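# Assemble and close two filter holders

## Task

In both filter holders, put exactly one membrane on the base's screen, set an O-ring on top of that membrane, then fit the top and screw it down until it is fully tight.

## Robot and tools

ROBOT. Two arms, left_arm and right_arm, each ride a carriage on one shared floor track along y at x = 0. left_rail carries left_arm and is always the +y carriage; right_rail carries right_arm. These names do not match left and right in images. Each arm base sits at x = 0, y = its carriage's position_m, z = 0.04 m, facing +x. Each arm ends in a two-finger gripper with folding fingers: fingers point along the gripper's +z, close along its y, and a block juts about 10 cm toward its +x.

FRAMES. Results use one table-fixed scene frame: table top z = 0, +z up, +x the way the arms face, +y to their left; the table starts at x = 0.17 m. end_effector_position (m) is the point between the closed pads; fingertips reach about 33 mm past it (9 mm when fully open). Arm commands, however, are in each arm's own Hand target axes.

execute_actions(actions, cameras). actions is a list run in order; each action may hold rows, steps, until, and left_rail / right_rail commands. rows: up to 15 rows, one per control step (1/30 s). Every row has 18 numbers in [-1, 1], both arms always: left dx, dy, dz, rx, ry, rz, gripper position, force_limit, speed, then the same nine for the right. The six pose numbers are offsets, not poses: measured from that arm's Hand target as it stood when the action began, in that Hand target's axes, and every row counts from that same start. Scale: 1.0 = 0.6 m or 180 degrees; rx, ry, rz form one rotation vector. All zeros holds the arm at its Hand target; repeating an offset in a new action moves it further. steps: 1 to 450, default 15, no fewer than the rows; afterwards each arm keeps heading to its last row's target. Ramp offsets gradually (0.01 per row is 0.18 m/s) so held parts are not shaken loose.
Gripper numbers are absolute commands: position +1 fully open (140 mm), about -0.8 pads touch, -1 closes until blocked; force_limit -1 to +1 (roughly 14 N to 58 N per pad on a slow close; faster closes squeeze harder); speed -1 to +1 (about 30 to 250 mm/s). Both start at +1. A 0 is a real value, so resend the previous numbers to keep a gripper unchanged. Grip near the fingertip quarter of the pads; near the palm narrow parts slip.
until ends an action early when rail conditions hold, e.g. {"left_rail": {"position_status": ["!=", "moving"]}} or {"all": {"status": "ended"}}; comparisons "=", "!=", "<", "<=", ">", ">=" (numbers need one). It does not watch the arms.
Rail commands: position_m is an absolute track place (left_rail -0.8 to 1.5 m, right_rail -1.5 to 0.8 m); speed_m_s 0.01 to 1; acceleration_factor 0.1 to 1; {"stop": true} brakes. Any out-of-range value refuses the whole call. Keep carriages 0.78 m or more apart. An arm's target travels with its carriage, so let a drive finish before aiming a gripper at a scene point. cameras: a list of names, ["all"], or [] (images also come with an empty actions list).

move(target, speed, blend, stop_force, zero, blocking, cameras). target is one 18-number row or a list of up to 15; same layout and scale, all offsets from the Hand targets at the move's start. Paths are straight, ignore obstacles, end together, max 10 s. speed: m/s, 0.002 to 3.2, default 0.25 (turns at twice that in rad/s). blend: corner rounding in m for lists, 0 means stop at each. stop_force: 4 to 120 N, one value for both arms; ends an arm's path when it feels that much push against its travel. Use it, slowly, for any approach to contact; leave it out when pulling away from a contact. zero (default true) re-zeros before the move. blocking=false returns early (not with stop_force). The "move:" line reports done, off_target, moving, held or fault, plus limits=paced or limits=held.

wait(seconds 0 to 10) lets time pass. stop brakes a running move (not rails). zoom_image(camera, region [x0, y0, x1, y1], at most 504 px each side) enlarges the latest image from cam_high, cam_low, cam_holders, cam_parts, cam_left_wrist or cam_right_wrist. zero_wrist_force(arm) re-zeros one wrist sensor. finished_scene(scene) ends the current scene (1 or 2) for good.

RESULTS. Per arm: end_effector_position, end_effector_quat_wxyz, velocities, Hand target (base for the next offsets), Tool commands. object_status: 0 moving, 1 blocked while opening, 2 blocked while closing (a grip), 3 reached command or pads met. position_measured counts: 3 open, 75 about 100 mm, 139 about 60 mm, 200 about 20 mm, 230 pads met. Joint positions: rail (m) then six joints (rad). Wrist force/torque are in the gripper's own axes. Rails report position_m, position_status (moving, done, contact_stop, time_out, stopped, stopped_with_arm, stopped_for_other_arm, stopped_for_other_carriage) and position_answer (taken or not_taken). MOTOR HOT warns of overheating.

AVOID. Dropping anything or placing it off the table ends the scene. Keep the arms and their carriages from touching each other. About 150 N of outside force or the joint torque limits (wrist joints only about 30 to 33 N m) trigger a 10 s fault stop; a target even slightly past a firm contact can do it. When screwing a top, turn in modest steps with a light grip to avoid heavy twist on the wrist. Orientation is clipped to 32 degrees from the current one per step. Pressing fingertips straight down folds the fingers. Don't stay stretched out or loaded for long (motor heat). Finish only when everything stays assembled without the robot holding it.

Each tool is called after "Call:" as a command line: name --argument value for each argument, lists and objects as JSON in quotes; but a table of rows of numbers goes row by row, as --pt "numbers of a row", without its own name.

## Session

Call:
execute_actions --actions '[]'

Scene clock: 0.00 s.
left_arm: end_effector_position=(+0.3563, +0.6786, +0.5790) position_measured=3 object_status=3 end_effector_quat_wxyz=(+0.000, +0.000, +1.000, +0.000) | right_arm: end_effector_position=(+0.3563, -0.5214, +0.5790) position_measured=3 object_status=3 end_effector_quat_wxyz=(+0.000, +0.000, +1.000, +0.000)
Joint positions: left_arm=[0.6 -0.281 -2.157 1.821 -1.235 -1.571 -0.28] | right_arm=[-0.6 -0.281 -2.157 1.821 -1.235 -1.571 -0.28]
Joint velocities: within noise
Joint torques (N m): no reading
Wrist force (N): no reading
Wrist torque (N m): no reading
Wrist force, peak (N): no reading
Hand target: left_arm +0.3563, +0.6786, +0.5790; +0.000, +0.000, +1.000, +0.000 | right_arm +0.3563, -0.5214, +0.5790; +0.000, +0.000, +1.000, +0.000
Tool commands: left_gripper/position=+1.0 left_gripper/force_limit=+1.0 left_gripper/speed=+1.0 right_gripper/position=+1.0 right_gripper/force_limit=+1.0 right_gripper/speed=+1.0
left_rail: position_m=0.600 position_status=done
right_rail: position_m=-0.600 position_status=done

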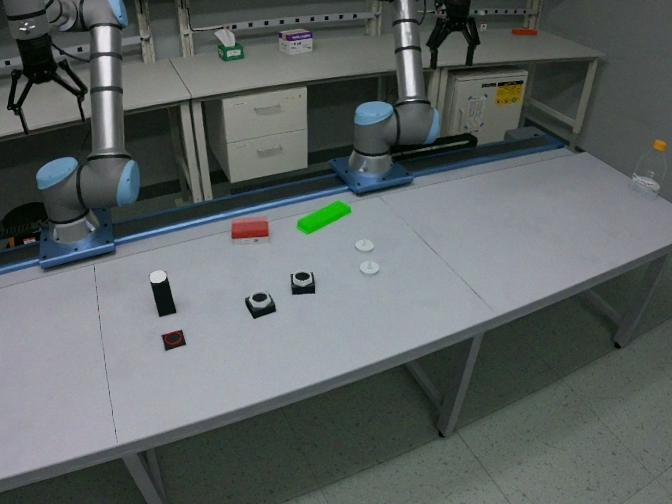

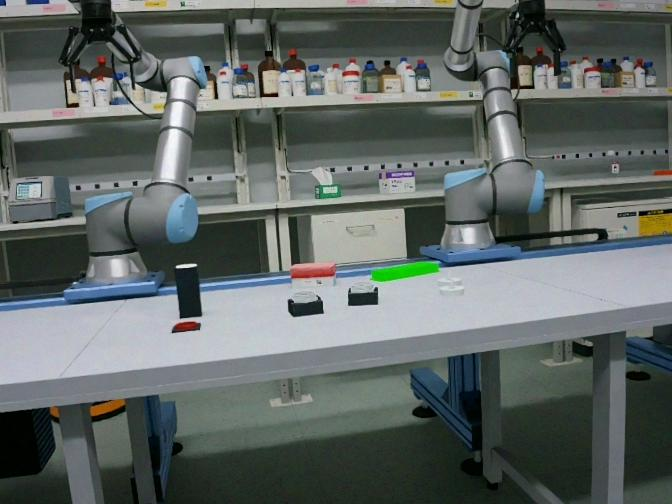

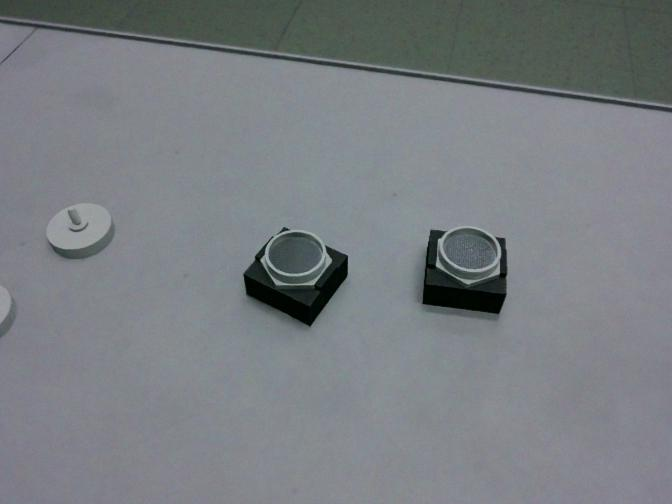

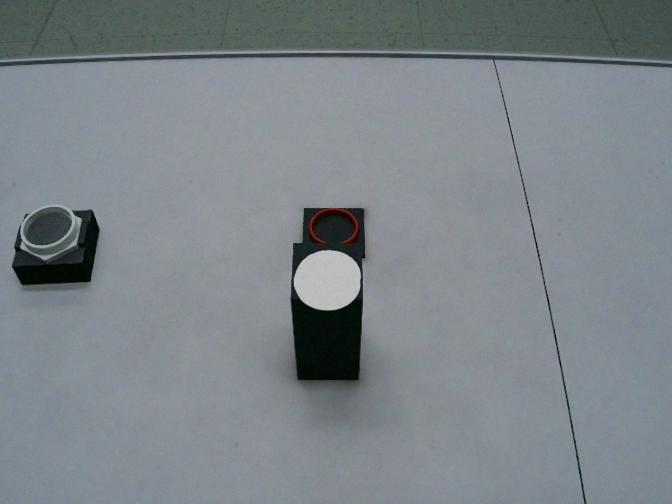

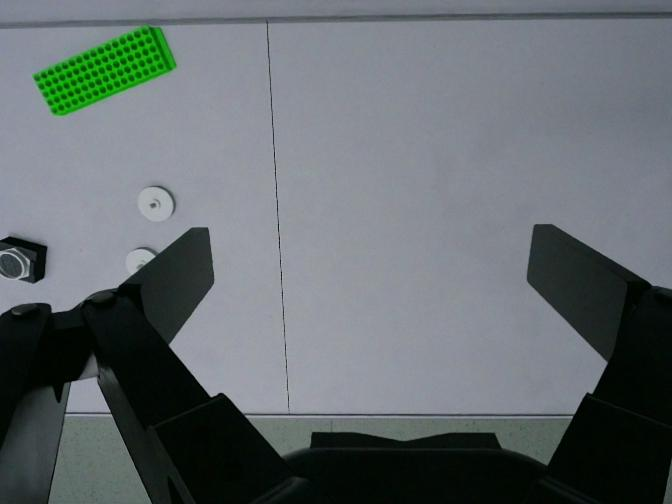

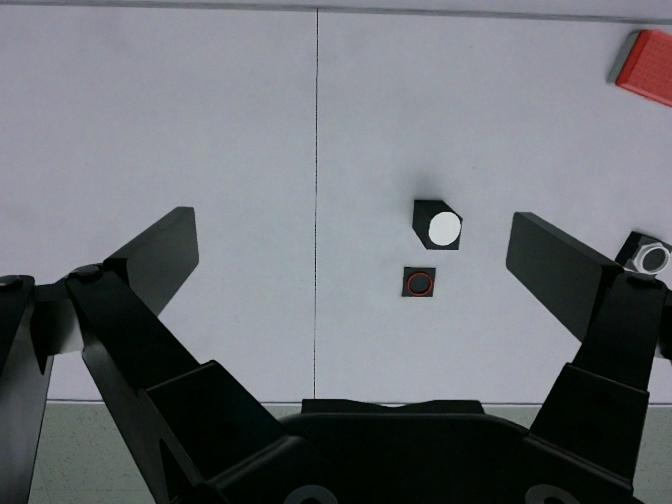

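Call:
zoom_image --camera "cam_parts" --region '[230, 180, 430, 390]'

Call:
zoom_image --camera "cam_low" --region '[150, 245, 480, 345]'

Call:
zoom_image --camera "cam_right_wrist" --region '[380, 170, 500, 320]'

Call:
zoom_image --camera "cam_high" --region '[130, 180, 430, 360]'

Scaled by 2.400 from the camera's 672x504 image, which has a finer 960x720 frame.

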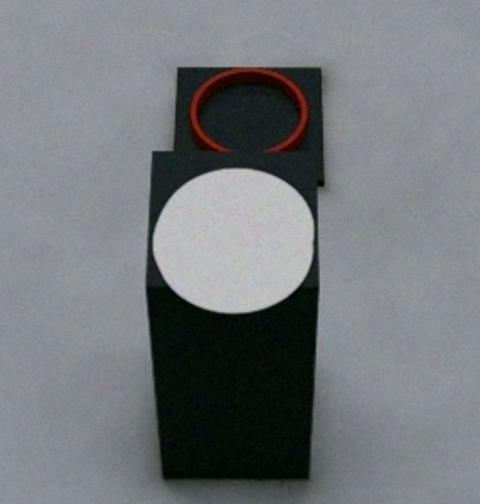

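Scaled by 1.527 from the camera's 672x504 image, which has a finer 960x720 frame.

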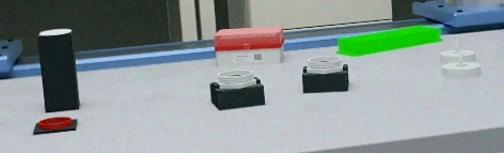

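Scaled by 3.360 from the camera's 672x504 image, which has a finer 960x720 frame.

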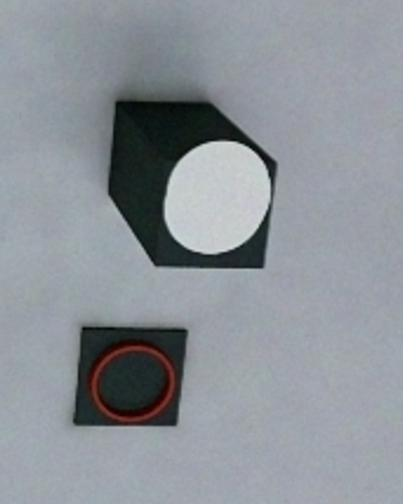

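Scaled by 1.680 from the camera's 672x504 image, which has a finer 960x720 frame.

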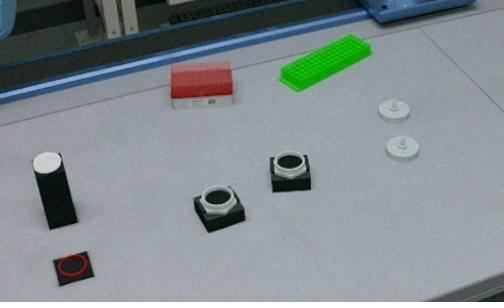

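Call:
execute_actions --actions '[{"left_rail":{"position_m":0.45,"speed_m_s":0.4,"acceleration_factor":0.5},"right_rail":{"position_m":-0.45,"speed_m_s":0.4,"acceleration_factor":0.5},"steps":90,"until":{"all":{"status":"ended"}}}]'

Call:
move --target '[-0.173,-0.881,0.348,0,0,0,0.4,-1,1,-0.1633,0.0157,0.6433,0,0,0,0.4,-1,1]' --speed 0.5 --cameras '["cam_left_wrist", "cam_right_wrist", "cam_high"]'

Scene clock: 113.07 s.
left_arm: end_effector_position=(+0.3563, +0.5286, +0.5790) position_measured=3 object_status=3 end_effector_quat_wxyz=(+0.000, +0.000, +1.000, +0.000) | right_arm: end_effector_position=(+0.3563, -0.3714, +0.5790) position_measured=3 object_status=3 end_effector_quat_wxyz=(+0.000, +0.000, +1.000, +0.000)
Joint positions: left_arm=[0.45 -0.281 -2.157 1.821 -1.235 -1.571 -0.28] | right_arm=[-0.45 -0.281 -2.157 1.821 -1.235 -1.571 -0.28]
Joint torques (N m): left_arm=[3.08 2.27 -52.93 -4.58 -0.9 0.23] | right_arm=[1.16 -0.53 -49.51 -4.74 -0.06 0.33]
Wrist force (N): left_arm=[0.1 -0.9 0.2] | right_arm=[0.1 0.1 0.0]
Wrist torque (N m): left_arm=[-0.20 -0.02 0.00] | right_arm=[0.03 -0.03 0.00]
Wrist force, peak (N): left_arm=[-0.2 -2.3 0.4] | right_arm=[0.1 -1.6 -0.3]
Hand target: left_arm +0.3563, +0.5286, +0.5790; +0.000, +0.000, +1.000, +0.000 | right_arm +0.3563, -0.3714, +0.5790; +0.000, +0.000, +1.000, +0.000
Tool commands: left_gripper/position=+1.0 left_gripper/force_limit=+1.0 left_gripper/speed=+1.0 right_gripper/position=+1.0 right_gripper/force_limit=+1.0 right_gripper/speed=+1.0
left_rail: position_m=0.450 speed_m_s=0.40 position_status=done
right_rail: position_m=-0.450 speed_m_s=0.40 position_status=done

Scene clock: 115.00 s.
left_arm: end_effector_position=(+0.4601, -0.0001, +0.3703) position_measured=78 object_status=3 end_effector_quat_wxyz=(+0.000, +0.000, +1.000, +0.000) | right_arm: end_effector_position=(+0.4543, -0.3620, +0.1931) position_measured=78 object_status=3 end_effector_quat_wxyz=(+0.000, +0.000, +1.000, +0.000)
Joint positions: left_arm=[0.45 -1.048 -1.668 1.879 -1.782 -1.571 -1.048] | right_arm=[-0.45 -0.195 -1.897 2.384 -2.058 -1.571 -0.195]
Joint torques (N m): left_arm=[-13.92 -27.96 -68.78 -9.3 2.9 -1.95] | right_arm=[17.82 -5.88 -34.33 -9.23 -2.85 2.24]
Wrist force (N): left_arm=[-0.2 -0.6 0.6] | right_arm=[-0.4 0.4 -1.3]
Wrist torque (N m): left_arm=[-0.15 0.06 0.06] | right_arm=[0.08 0.03 -0.01]
Wrist force, peak (N): left_arm=[-0.9 -4.0 1.8] | right_arm=[0.6 0.3 -2.3]
Hand target: left_arm +0.4602, -0.0001, +0.3702; +0.000, +0.000, +1.000, +0.000 | right_arm +0.4544, -0.3620, +0.1930; +0.000, +0.000, +1.000, +0.000
Off the commanded pose: left_arm 0.000 m, 0 deg | right_arm 0.000 m, 0 deg.
left_rail: position_m=0.450 speed_m_s=0.40 position_status=done
right_rail: position_m=-0.450 speed_m_s=0.40 position_status=done
move: done
Images, in order (width x height): cam_high 672x504, cam_left_wrist 672x504, cam_right_wrist 672x504.

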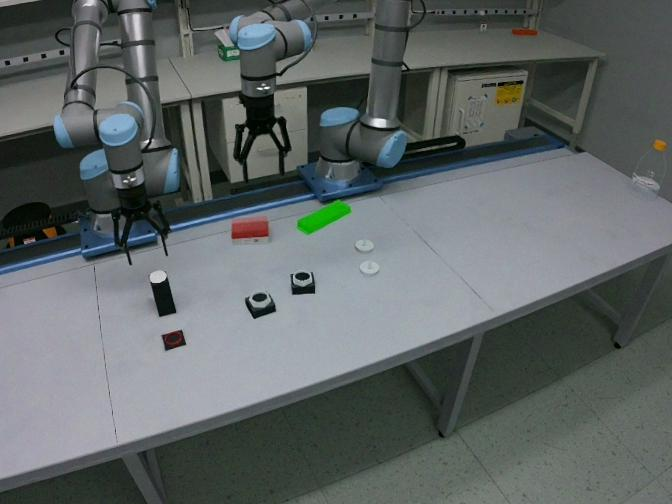

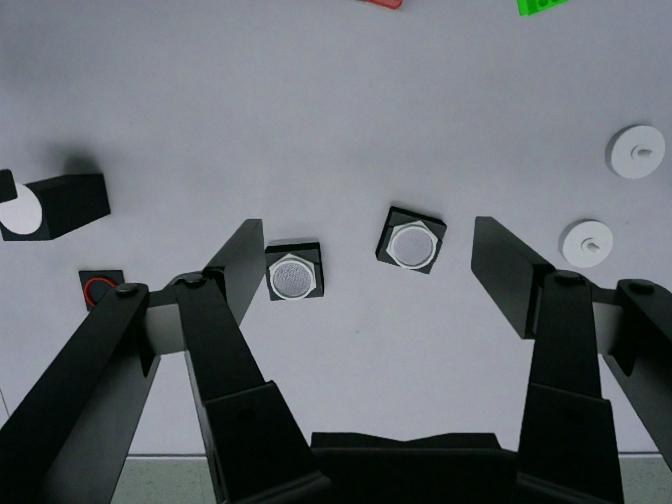

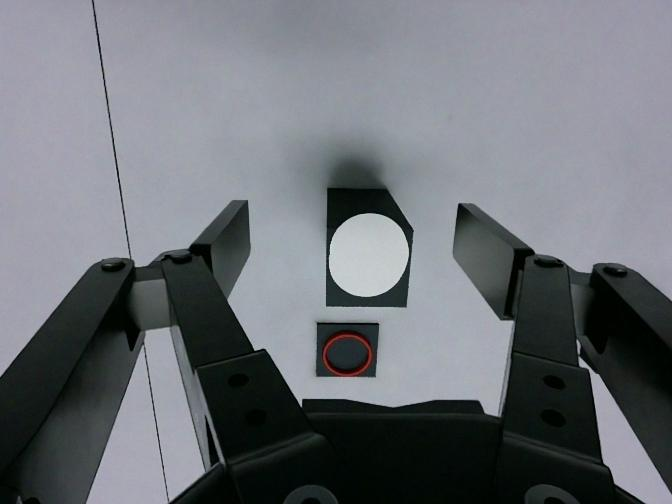

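Call:
zoom_image --camera "cam_right_wrist" --region '[290, 170, 450, 390]'

Call:
zoom_image --camera "cam_left_wrist" --region '[240, 190, 460, 320]'

Call:
zoom_image --camera "cam_left_wrist" --region '[540, 110, 672, 290]'

Scaled by 2.291 from the camera's 672x504 image, which has a finer 960x720 frame.

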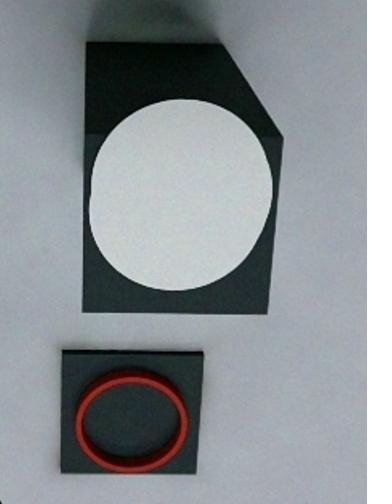

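Scaled by 2.291 from the camera's 672x504 image, which has a finer 960x720 frame.

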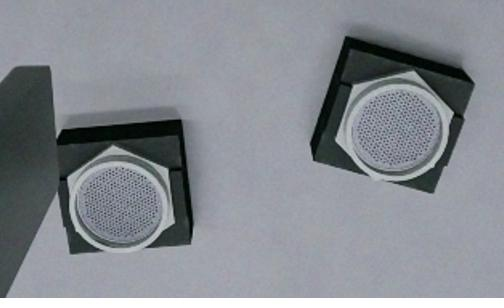

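Scaled by 2.800 from the camera's 672x504 image, which has a finer 960x720 frame.

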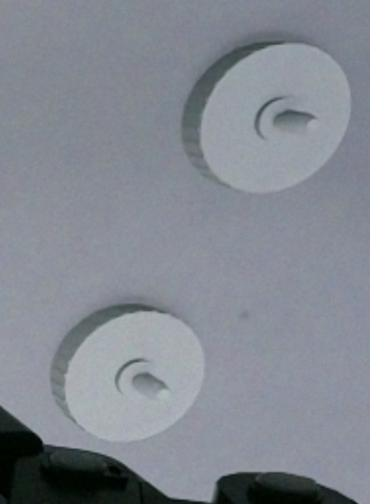

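Call:
zoom_image --camera "cam_right_wrist" --region '[322, 205, 418, 305]'

Call:
zoom_image --camera "cam_right_wrist" --region '[312, 318, 384, 384]'

Scaled by 5.040 from the camera's 672x504 image, which has a finer 960x720 frame.

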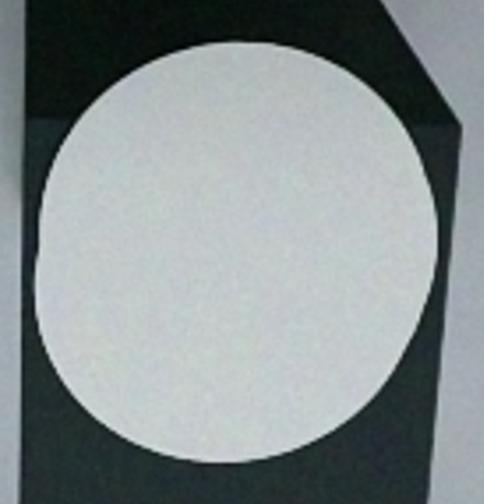

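Scaled by 7.000 from the camera's 672x504 image, which has a finer 960x720 frame.

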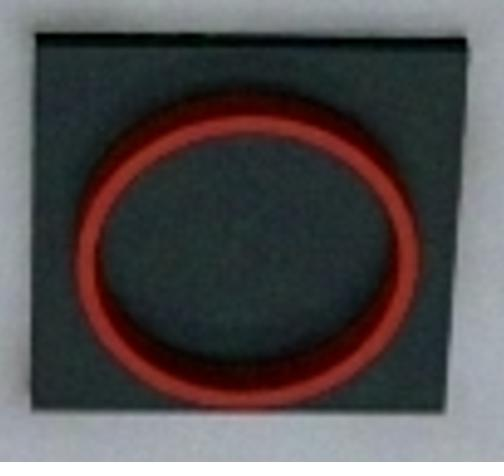

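Call:
move --target '[0,0,0,0,0,0,0.4,-1,-1,-0.0545,0.02,0.042,0,0,0,-1,-1,-0.5]' --speed 0.1

Call:
execute_actions --actions '[{"rows":[[0,0,0,0,0,0,0.4,-1,-1,0,0,0,0,0,0,-1,-1,-0.5]],"steps":20}]' --cameras '["cam_right_wrist"]'

Call:
move --target '[0,0,0,0,0,0,0.4,-1,-1,0,0,0.033,0,0,0,-1,-1,-0.5]' --speed 0.01 --stop_force 4

Scene clock: 152.70 s.
left_arm: end_effector_position=(+0.4602, +0.0000, +0.3702) position_measured=78 object_status=3 end_effector_quat_wxyz=(+0.000, +0.000, +1.000, +0.000) | right_arm: end_effector_position=(+0.4871, -0.3500, +0.1678) position_measured=232 object_status=0 end_effector_quat_wxyz=(+0.000, +0.000, +1.000, +0.000)
Joint positions: left_arm=[0.45 -1.048 -1.667 1.879 -1.782 -1.571 -1.048] | right_arm=[-0.45 -0.155 -1.792 2.365 -2.144 -1.571 -0.155]
Joint torques (N m): left_arm=[-15.85 -26.97 -71.07 -9.14 1.38 -2.03] | right_arm=[18.1 -12.27 -57.54 -9.35 -2.76 2.42]
Wrist force (N): left_arm=[-0.5 -0.2 0.0] | right_arm=[-0.3 0.4 -0.7]
Wrist torque (N m): left_arm=[-0.06 0.12 0.06] | right_arm=[0.07 -0.02 0.03]
Wrist force, peak (N): left_arm=[0.0 -1.1 0.5] | right_arm=[0.5 0.1 -2.1]
Hand target: left_arm +0.4602, +0.0000, +0.3702; +0.000, +0.000, +1.000, +0.000 | right_arm +0.4871, -0.3500, +0.1678; +0.000, +0.000, +1.000, +0.000
Off the commanded pose: left_arm 0.000 m, 0 deg | right_arm 0.000 m, 0 deg.
left_rail: position_m=0.450 speed_m_s=0.40 position_status=done
right_rail: position_m=-0.450 speed_m_s=0.40 position_status=done
move: done

Scene clock: 153.57 s.
left_arm: end_effector_position=(+0.4602, +0.0000, +0.3702) position_measured=78 object_status=3 end_effector_quat_wxyz=(+0.000, +0.000, +1.000, +0.000) | right_arm: end_effector_position=(+0.4871, -0.3500, +0.1678) position_measured=232 object_status=3 end_effector_quat_wxyz=(+0.000, +0.000, +1.000, +0.000)
Joint positions: left_arm=[0.45 -1.048 -1.667 1.879 -1.782 -1.571 -1.048] | right_arm=[-0.45 -0.155 -1.792 2.365 -2.144 -1.571 -0.155]
Joint torques (N m): left_arm=[-15.83 -27.54 -70.86 -8.95 1.56 -2] | right_arm=[18.28 -11.17 -57.84 -9.42 -2.79 2.5]
Wrist force (N): left_arm=[-0.2 -0.3 0.3] | right_arm=[-0.2 0.5 -0.9]
Wrist torque (N m): left_arm=[-0.09 0.05 0.06] | right_arm=[0.10 -0.04 0.03]
Wrist force, peak (N): left_arm=[-0.3 -0.8 0.6] | right_arm=[-0.2 0.1 -1.2]
Hand target: left_arm +0.4602, +0.0000, +0.3702; +0.000, +0.000, +1.000, +0.000 | right_arm +0.4871, -0.3500, +0.1678; +0.000, +0.000, +1.000, +0.000
Off the commanded pose: left_arm 0.000 m, 0 deg | right_arm 0.000 m, 0 deg.
left_rail: position_m=0.450 speed_m_s=0.40 position_status=done
right_rail: position_m=-0.450 speed_m_s=0.40 position_status=done
Images, in order (width x height): cam_right_wrist 672x504.

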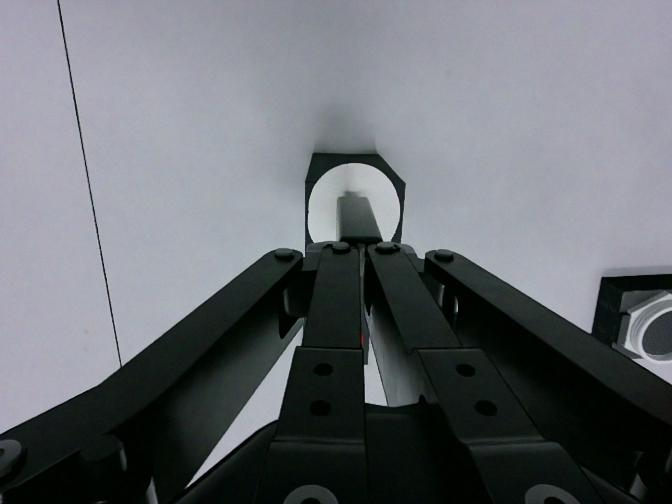

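Scene clock: 156.07 s.
left_arm: end_effector_position=(+0.4602, +0.0000, +0.3702) position_measured=78 object_status=3 end_effector_quat_wxyz=(+0.000, +0.000, +1.000, +0.000) | right_arm: end_effector_position=(+0.4871, -0.3500, +0.1555) position_measured=232 object_status=3 end_effector_quat_wxyz=(+0.000, +0.000, +1.000, +0.000)
Joint positions: left_arm=[0.45 -1.048 -1.667 1.879 -1.782 -1.571 -1.048] | right_arm=[-0.45 -0.155 -1.776 2.38 -2.175 -1.571 -0.155]
Joint torques (N m): left_arm=[-13.98 -28.55 -70.19 -8.79 0.5 -1.33] | right_arm=[15.13 -34.62 -54.42 -0.04 -2.38 1.7]
Wrist force (N): left_arm=[-0.3 -0.4 -0.2] | right_arm=[-0.1 0.4 -5.3]
Wrist torque (N m): left_arm=[-0.10 0.09 0.06] | right_arm=[0.06 -0.04 0.04]
Wrist force, peak (N): left_arm=[-0.5 -0.7 0.6] | right_arm=[0.1 0.2 -12.4]
Hand target: left_arm +0.4602, +0.0000, +0.3702; +0.000, +0.000, +1.000, +0.000 | right_arm +0.4871, -0.3500, +0.1555; +0.000, +0.000, +1.000, +0.000 (not the last commanded pose)
Off the commanded pose: left_arm 0.000 m, 0 deg | right_arm 0.007 m, 0 deg.
left_rail: position_m=0.450 speed_m_s=0.40 position_status=done
right_rail: position_m=-0.450 speed_m_s=0.40 position_status=done
move: contact (right_arm)

Call:
move --pt "0 0 0 0 0 0 0.4 -1 -1 0 -0.0240 0 0 0 0 -1 -1 -0.5" --speed 0.03

Call:
move --pt "0 0 0 0 0 0 0.4 -1 -1 0 0 -0.04 0 0 0 -1 -1 -0.5" --pt "0 0 0 0 0 0 0.4 -1 -1 0.05 0.06 -0.1 0 0 0 -1 -1 -0.5" --speed 0.1 --blend 0.01 --cameras '["cam_right_wrist"]'

Call:
zoom_image --camera "cam_right_wrist" --region '[240, 120, 440, 320]'

Scene clock: 162.00 s.
left_arm: end_effector_position=(+0.4602, +0.0000, +0.3702) position_measured=78 object_status=3 end_effector_quat_wxyz=(+0.000, +0.000, +1.000, +0.000) | right_arm: end_effector_position=(+0.4871, -0.3644, +0.1555) position_measured=232 object_status=3 end_effector_quat_wxyz=(+0.000, +0.000, +1.000, +0.000)
Joint positions: left_arm=[0.45 -1.048 -1.667 1.879 -1.782 -1.571 -1.048] | right_arm=[-0.45 -0.186 -1.781 2.384 -2.173 -1.571 -0.186]
Joint torques (N m): left_arm=[-14.99 -28.35 -68.38 -8.75 -0.74 -1.11] | right_arm=[-13.78 -36.98 -30.3 -0.17 -1.21 -1.74]
Wrist force (N): left_arm=[-0.4 -0.1 0.0] | right_arm=[-0.4 0.3 -2.6]
Wrist torque (N m): left_arm=[-0.04 0.10 0.06] | right_arm=[0.06 -0.01 0.16]
Wrist force, peak (N): left_arm=[-0.9 -0.6 0.5] | right_arm=[-0.1 0.2 -5.5]
Hand target: left_arm +0.4602, +0.0000, +0.3702; +0.000, +0.000, +1.000, +0.000 | right_arm +0.4871, -0.3644, +0.1555; +0.000, +0.000, +1.000, +0.000
Off the commanded pose: left_arm 0.000 m, 0 deg | right_arm 0.000 m, 0 deg.
left_rail: position_m=0.450 speed_m_s=0.40 position_status=done
right_rail: position_m=-0.450 speed_m_s=0.40 position_status=done
move: done

Scene clock: 163.33 s.
left_arm: end_effector_position=(+0.4602, +0.0000, +0.3702) position_measured=78 object_status=3 end_effector_quat_wxyz=(+0.000, +0.000, +1.000, +0.000) | right_arm: end_effector_position=(+0.4571, -0.3285, +0.2154) position_measured=232 object_status=3 end_effector_quat_wxyz=(+0.000, +0.000, +1.000, +0.000)
Joint positions: left_arm=[0.45 -1.048 -1.667 1.879 -1.782 -1.571 -1.048] | right_arm=[-0.45 -0.117 -1.897 2.34 -2.014 -1.571 -0.117]
Joint torques (N m): left_arm=[-12.95 -28.76 -69.71 -8.64 -0.94 -1.28] | right_arm=[18.45 -31.78 -60.23 -0.08 -2.49 2.32]
Wrist force (N): left_arm=[-0.1 -0.3 0.4] | right_arm=[-0.4 0.1 -0.6]
Wrist torque (N m): left_arm=[-0.07 0.03 0.06] | right_arm=[-0.07 0.05 0.02]
Wrist force, peak (N): left_arm=[-0.6 -0.4 0.8] | right_arm=[0.0 0.4 -2.9]
Hand target: left_arm +0.4602, +0.0000, +0.3702; +0.000, +0.000, +1.000, +0.000 | right_arm +0.4571, -0.3284, +0.2155; +0.000, +0.000, +1.000, +0.000
Off the commanded pose: left_arm 0.000 m, 0 deg | right_arm 0.000 m, 0 deg.
left_rail: position_m=0.450 speed_m_s=0.40 position_status=done
right_rail: position_m=-0.450 speed_m_s=0.40 position_status=done
move: done
Images, in order (width x height): cam_right_wrist 672x504.

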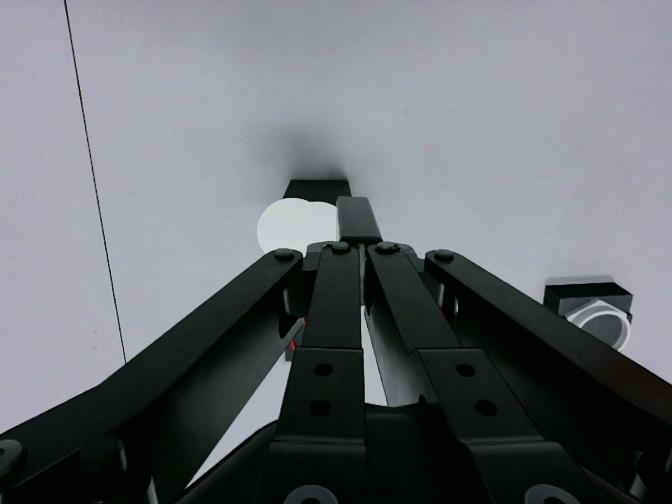

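Scaled by 2.520 from the camera's 672x504 image, which has a finer 960x720 frame.

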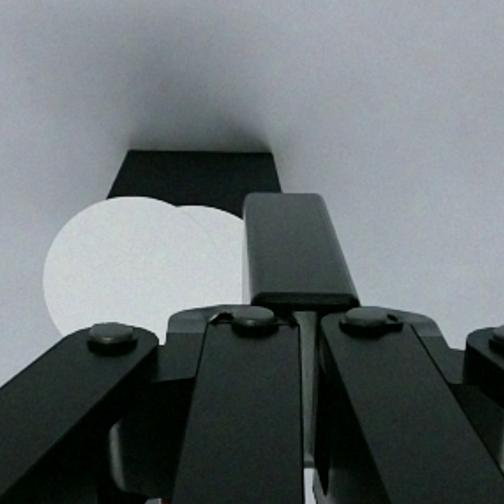

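Call:
move --target '[0,0,0,0,0,0,0.4,-1,-1,-0.0437,-0.2858,-0.0575,-0.5,0,0,-0.54,-1,-0.5]' --speed 0.4 --cameras '["cam_right_wrist", "cam_high"]'

Scene clock: 178.03 s.
left_arm: end_effector_position=(+0.4602, +0.0000, +0.3702) position_measured=78 object_status=3 end_effector_quat_wxyz=(+0.000, +0.000, +1.000, +0.000) | right_arm: end_effector_position=(+0.4833, -0.4999, +0.2500) position_measured=197 object_status=3 end_effector_quat_wxyz=(+0.000, +0.000, +0.707, +0.707)
Joint positions: left_arm=[0.45 -1.048 -1.667 1.879 -1.782 -1.571 -1.048] | right_arm=[-0.45 -0.964 -1.214 2.052 -0.838 -0.964 -1.571]
Joint torques (N m): left_arm=[-12.33 -30.71 -69.91 -8.04 -1.05 -1.05] | right_arm=[17.41 -45.45 -40.99 6.47 -2.57 -2.05]
Wrist force (N): left_arm=[-0.2 -0.4 0.3] | right_arm=[-0.5 -1.5 -1.3]
Wrist torque (N m): left_arm=[-0.11 0.06 0.06] | right_arm=[-0.27 0.08 0.47]
Wrist force, peak (N): left_arm=[-0.6 -0.8 0.3] | right_arm=[-2.8 -1.6 -3.7]
Hand target: left_arm +0.4602, +0.0000, +0.3702; +0.000, +0.000, +1.000, +0.000 | right_arm +0.4833, -0.4999, +0.2500; +0.000, +0.000, +0.707, +0.707
Off the commanded pose: left_arm 0.000 m, 0 deg | right_arm 0.000 m, 0 deg.
left_rail: position_m=0.450 speed_m_s=0.40 position_status=done
right_rail: position_m=-0.450 speed_m_s=0.40 position_status=done
move: done
Images, in order (width x height): cam_high 672x504, cam_right_wrist 672x504.

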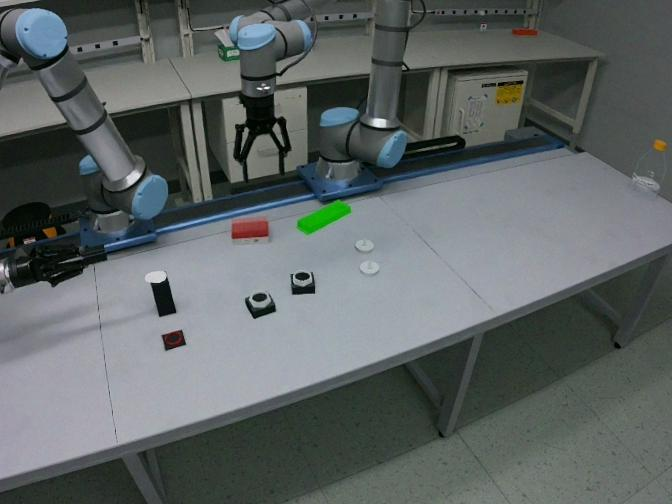

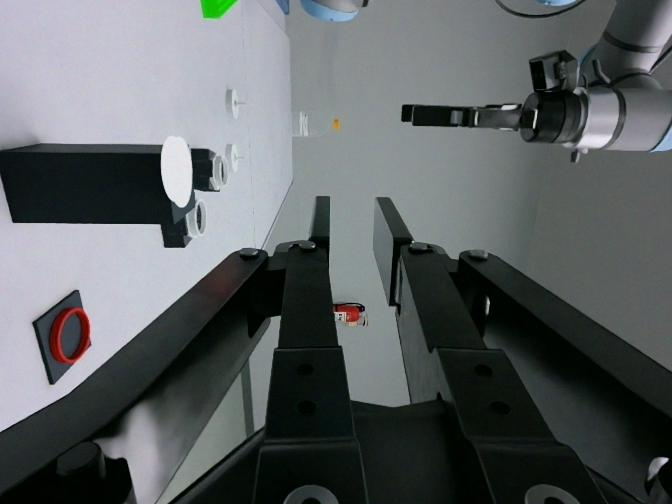

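Call:
move --target '[0,0,0,0,0,0,0.4,-1,-1,0,-0.2160,0.05,0,0,0,-0.54,-1,-0.5]' --speed 0.25 --cameras '["cam_right_wrist"]'

Call:
zoom_image --camera "cam_right_wrist" --region '[250, 130, 450, 290]'

Scene clock: 185.50 s.
left_arm: end_effector_position=(+0.4602, +0.0000, +0.3702) position_measured=78 object_status=3 end_effector_quat_wxyz=(+0.000, +0.000, +1.000, +0.000) | right_arm: end_effector_position=(+0.4833, -0.4699, +0.1205) position_measured=197 object_status=3 end_effector_quat_wxyz=(+0.000, +0.000, +0.707, +0.707)
Joint positions: left_arm=[0.45 -1.048 -1.667 1.879 -1.782 -1.571 -1.048] | right_arm=[-0.45 -0.934 -1.034 2.125 -1.091 -0.934 -1.571]
Joint torques (N m): left_arm=[-13.13 -28.74 -69.42 -7.44 -0.54 -1.35] | right_arm=[18.41 -47.6 -7.11 -1.51 3.91 1.13]
Wrist force (N): left_arm=[-0.1 -0.2 0.2] | right_arm=[-0.7 -1.9 -1.4]
Wrist torque (N m): left_arm=[-0.05 0.04 0.06] | right_arm=[-0.29 0.15 0.48]
Wrist force, peak (N): left_arm=[-0.5 -0.7 0.5] | right_arm=[-0.8 -4.2 -1.1]
Hand target: left_arm +0.4602, +0.0000, +0.3702; +0.000, +0.000, +1.000, +0.000 | right_arm +0.4833, -0.4699, +0.1204; +0.000, +0.000, +0.707, +0.707
Off the commanded pose: left_arm 0.000 m, 0 deg | right_arm 0.000 m, 0 deg.
left_rail: position_m=0.450 speed_m_s=0.40 position_status=done
right_rail: position_m=-0.450 speed_m_s=0.40 position_status=done
move: done
Images, in order (width x height): cam_right_wrist 672x504.

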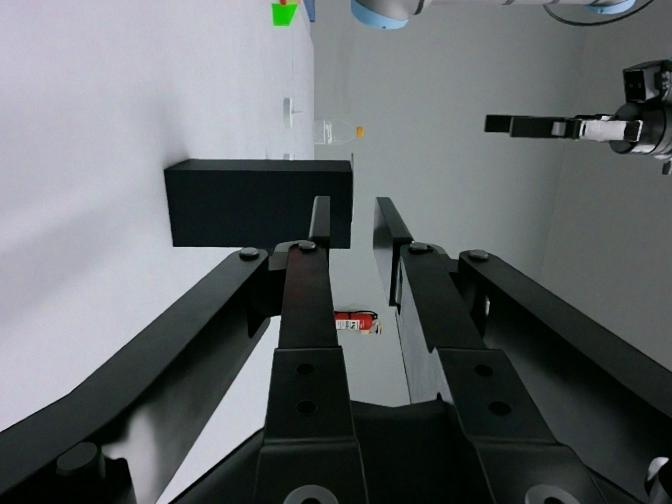

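Scaled by 2.520 from the camera's 672x504 image, which has a finer 960x720 frame.

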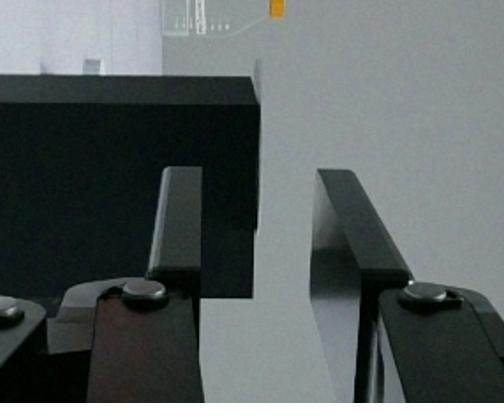

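Call:
move --target '[0,0,0,0,0,0,0.4,-1,-1,0,0,0.07,0,0,0,-0.54,-1,-0.5]' --speed 0.08 --cameras '["cam_right_wrist", "cam_low", "cam_parts"]'

Call:
zoom_image --camera "cam_right_wrist" --region '[290, 140, 420, 260]'

Call:
zoom_image --camera "cam_parts" --region '[230, 180, 480, 390]'

Scene clock: 192.83 s.
left_arm: end_effector_position=(+0.4602, +0.0000, +0.3702) position_measured=78 object_status=3 end_effector_quat_wxyz=(+0.000, +0.000, +1.000, +0.000) | right_arm: end_effector_position=(+0.4833, -0.4281, +0.1204) position_measured=197 object_status=3 end_effector_quat_wxyz=(+0.000, +0.000, +0.707, +0.707)
Joint positions: left_arm=[0.45 -1.048 -1.667 1.879 -1.782 -1.571 -1.048] | right_arm=[-0.45 -0.888 -1.056 2.173 -1.117 -0.888 -1.571]
Joint torques (N m): left_arm=[-9.13 -28.13 -70.37 -7.75 -1.08 -0.89] | right_arm=[17.53 -74.5 -5.88 -1.48 4.02 0.83]
Wrist force (N): left_arm=[0.2 -0.2 0.4] | right_arm=[-0.9 -1.5 -1.9]
Wrist torque (N m): left_arm=[-0.06 -0.04 0.06] | right_arm=[-0.24 0.14 0.48]
Wrist force, peak (N): left_arm=[0.0 -0.7 0.9] | right_arm=[-0.9 -1.8 -2.7]
Hand target: left_arm +0.4602, +0.0000, +0.3702; +0.000, +0.000, +1.000, +0.000 | right_arm +0.4833, -0.4279, +0.1204; +0.000, +0.000, +0.707, +0.707
Off the commanded pose: left_arm 0.000 m, 0 deg | right_arm 0.000 m, 0 deg.
left_rail: position_m=0.450 speed_m_s=0.40 position_status=done
right_rail: position_m=-0.450 speed_m_s=0.40 position_status=done
move: done
Images, in order (width x height): cam_low 672x504, cam_parts 672x504, cam_right_wrist 672x504.

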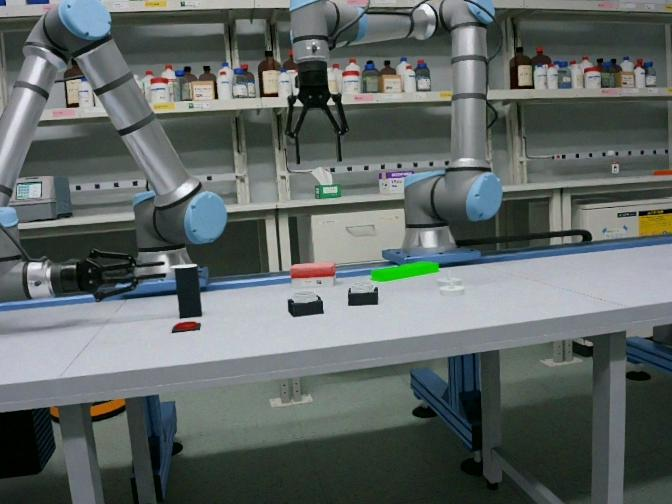

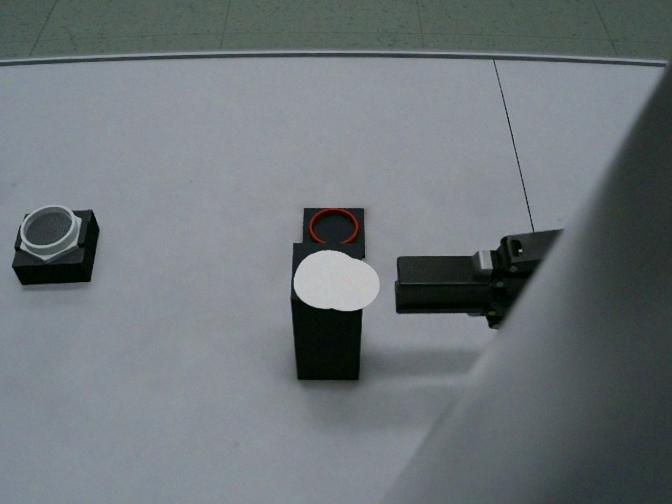

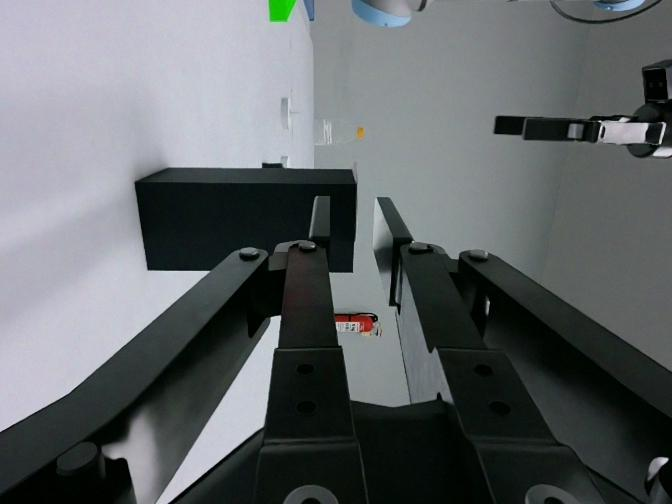

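Scaled by 3.877 from the camera's 672x504 image, which has a finer 960x720 frame.

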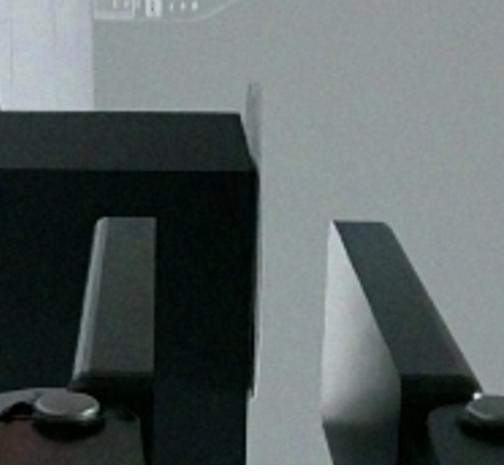

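Scaled by 2.016 from the camera's 672x504 image, which has a finer 960x720 frame.

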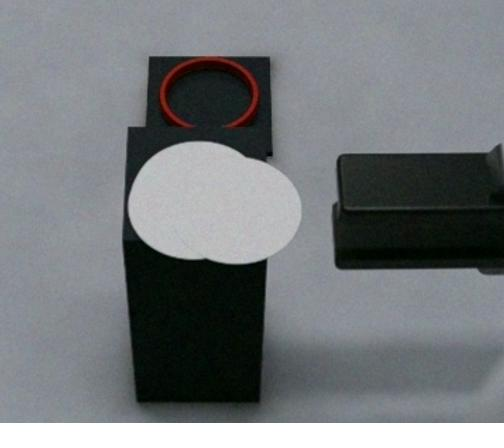

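Call:
move --target '[0,0,0,0,0,0,0.4,-1,-1,0,0,0.0267,0,0,0,-0.54,-1,-0.5]' --speed 0.05 --cameras '["cam_parts", "cam_right_wrist"]'

Call:
zoom_image --camera "cam_parts" --region '[270, 220, 430, 340]'

Call:
zoom_image --camera "cam_right_wrist" --region '[290, 140, 420, 260]'

Scene clock: 201.50 s.
left_arm: end_effector_position=(+0.4602, +0.0000, +0.3702) position_measured=78 object_status=3 end_effector_quat_wxyz=(+0.000, +0.000, +1.000, +0.000) | right_arm: end_effector_position=(+0.4833, -0.4120, +0.1204) position_measured=197 object_status=3 end_effector_quat_wxyz=(+0.000, +0.000, +0.707, +0.707)
Joint positions: left_arm=[0.45 -1.048 -1.667 1.879 -1.782 -1.571 -1.048] | right_arm=[-0.45 -0.87 -1.064 2.191 -1.127 -0.87 -1.571]
Joint torques (N m): left_arm=[-8.11 -30.1 -69.68 -7.06 -1.1 -0.94] | right_arm=[20.62 -71.97 -5.52 -1.78 3.83 0.04]
Wrist force (N): left_arm=[0.1 -0.2 0.1] | right_arm=[-1.0 -1.9 -1.9]
Wrist torque (N m): left_arm=[-0.06 -0.02 0.06] | right_arm=[-0.34 0.14 0.48]
Wrist force, peak (N): left_arm=[0.6 -0.3 0.8] | right_arm=[-1.0 -1.9 -2.1]
Hand target: left_arm +0.4602, +0.0000, +0.3702; +0.000, +0.000, +1.000, +0.000 | right_arm +0.4833, -0.4119, +0.1204; +0.000, +0.000, +0.707, +0.707
Off the commanded pose: left_arm 0.000 m, 0 deg | right_arm 0.000 m, 0 deg.
left_rail: position_m=0.450 speed_m_s=0.40 position_status=done
right_rail: position_m=-0.450 speed_m_s=0.40 position_status=done
move: done
Images, in order (width x height): cam_parts 672x504, cam_right_wrist 672x504.

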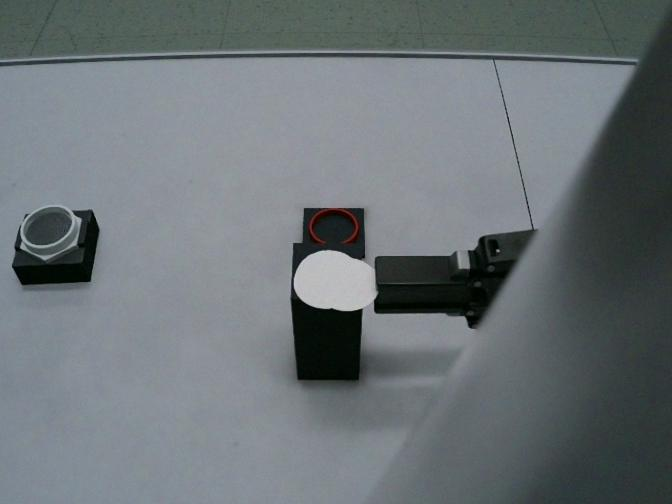

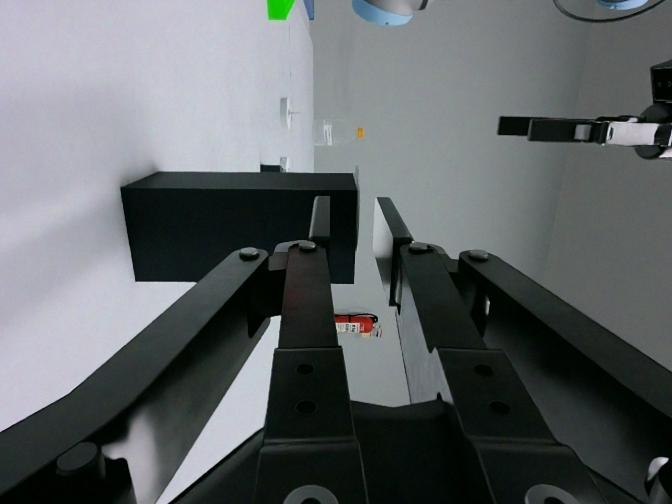

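Scaled by 3.150 from the camera's 672x504 image, which has a finer 960x720 frame.

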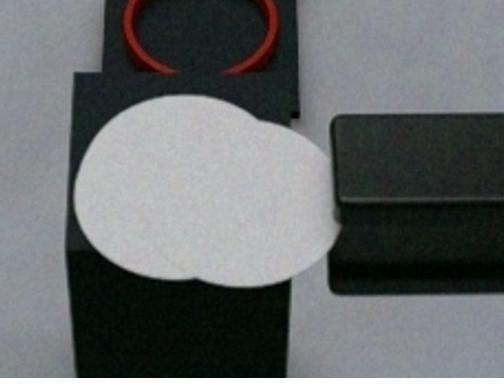

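Scaled by 3.877 from the camera's 672x504 image, which has a finer 960x720 frame.

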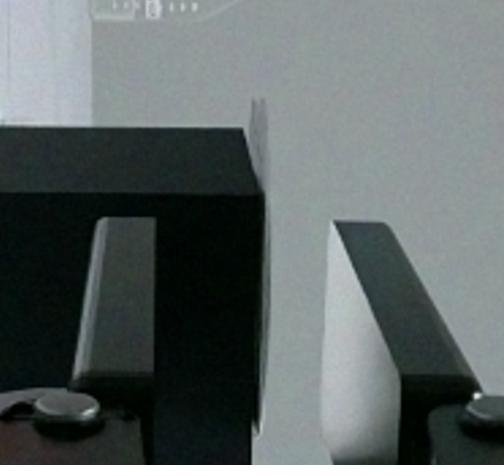

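Call:
move --pt "0 0 0 0 0 0 0.4 -1 -1 0 0.005 0 0 0 0 -0.54 -1 -0.5" --pt "0 0 0 0 0 0 0.4 -1 -1 0 0.005 0.0125 0 0 0 -0.54 -1 -0.5" --speed 0.04 --cameras '["cam_parts", "cam_right_wrist"]'

Call:
zoom_image --camera "cam_parts" --region '[270, 220, 430, 340]'

Call:
zoom_image --camera "cam_right_wrist" --region '[290, 140, 420, 260]'

Scene clock: 215.53 s.
left_arm: end_effector_position=(+0.4602, +0.0000, +0.3702) position_measured=78 object_status=3 end_effector_quat_wxyz=(+0.000, +0.000, +1.000, +0.000) | right_arm: end_effector_position=(+0.4833, -0.4045, +0.1234) position_measured=197 object_status=3 end_effector_quat_wxyz=(+0.000, +0.000, +0.707, +0.707)
Joint positions: left_arm=[0.45 -1.048 -1.667 1.879 -1.782 -1.571 -1.048] | right_arm=[-0.45 -0.861 -1.073 2.198 -1.125 -0.861 -1.571]
Joint torques (N m): left_arm=[-9.87 -26.84 -69.28 -6.9 -0.82 -0.49] | right_arm=[19.06 -69.62 -5.9 -1.71 3.63 0.31]
Wrist force (N): left_arm=[-0.1 -0.4 0.5] | right_arm=[-0.9 -1.8 -1.8]
Wrist torque (N m): left_arm=[-0.09 0.05 0.06] | right_arm=[-0.33 0.12 0.47]
Wrist force, peak (N): left_arm=[-1.0 -0.7 0.3] | right_arm=[-1.0 -2.0 -2.2]
Hand target: left_arm +0.4602, +0.0000, +0.3702; +0.000, +0.000, +1.000, +0.000 | right_arm +0.4833, -0.4044, +0.1234; +0.000, +0.000, +0.707, +0.707
Off the commanded pose: left_arm 0.000 m, 0 deg | right_arm 0.000 m, 0 deg.
left_rail: position_m=0.450 speed_m_s=0.40 position_status=done
right_rail: position_m=-0.450 speed_m_s=0.40 position_status=done
move: done
Images, in order (width x height): cam_parts 672x504, cam_right_wrist 672x504.

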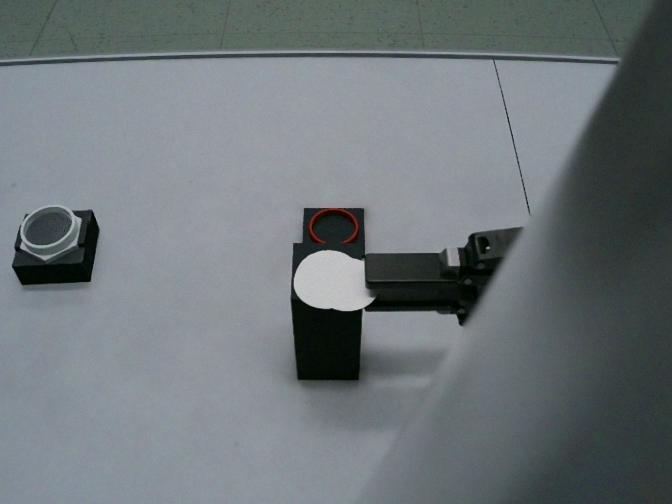

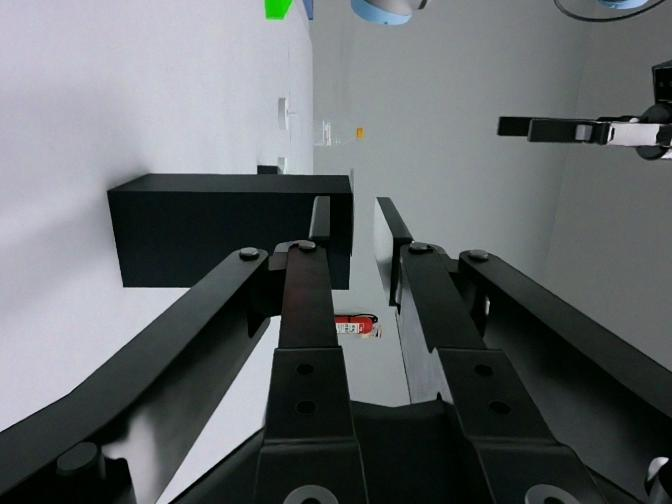

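Scaled by 3.150 from the camera's 672x504 image, which has a finer 960x720 frame.

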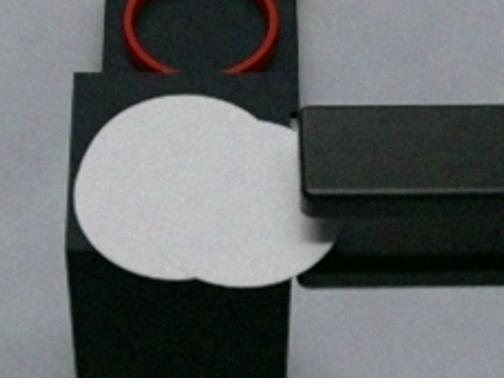

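Scaled by 3.877 from the camera's 672x504 image, which has a finer 960x720 frame.

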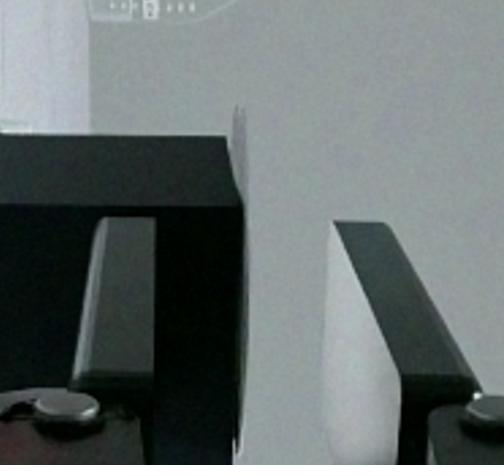

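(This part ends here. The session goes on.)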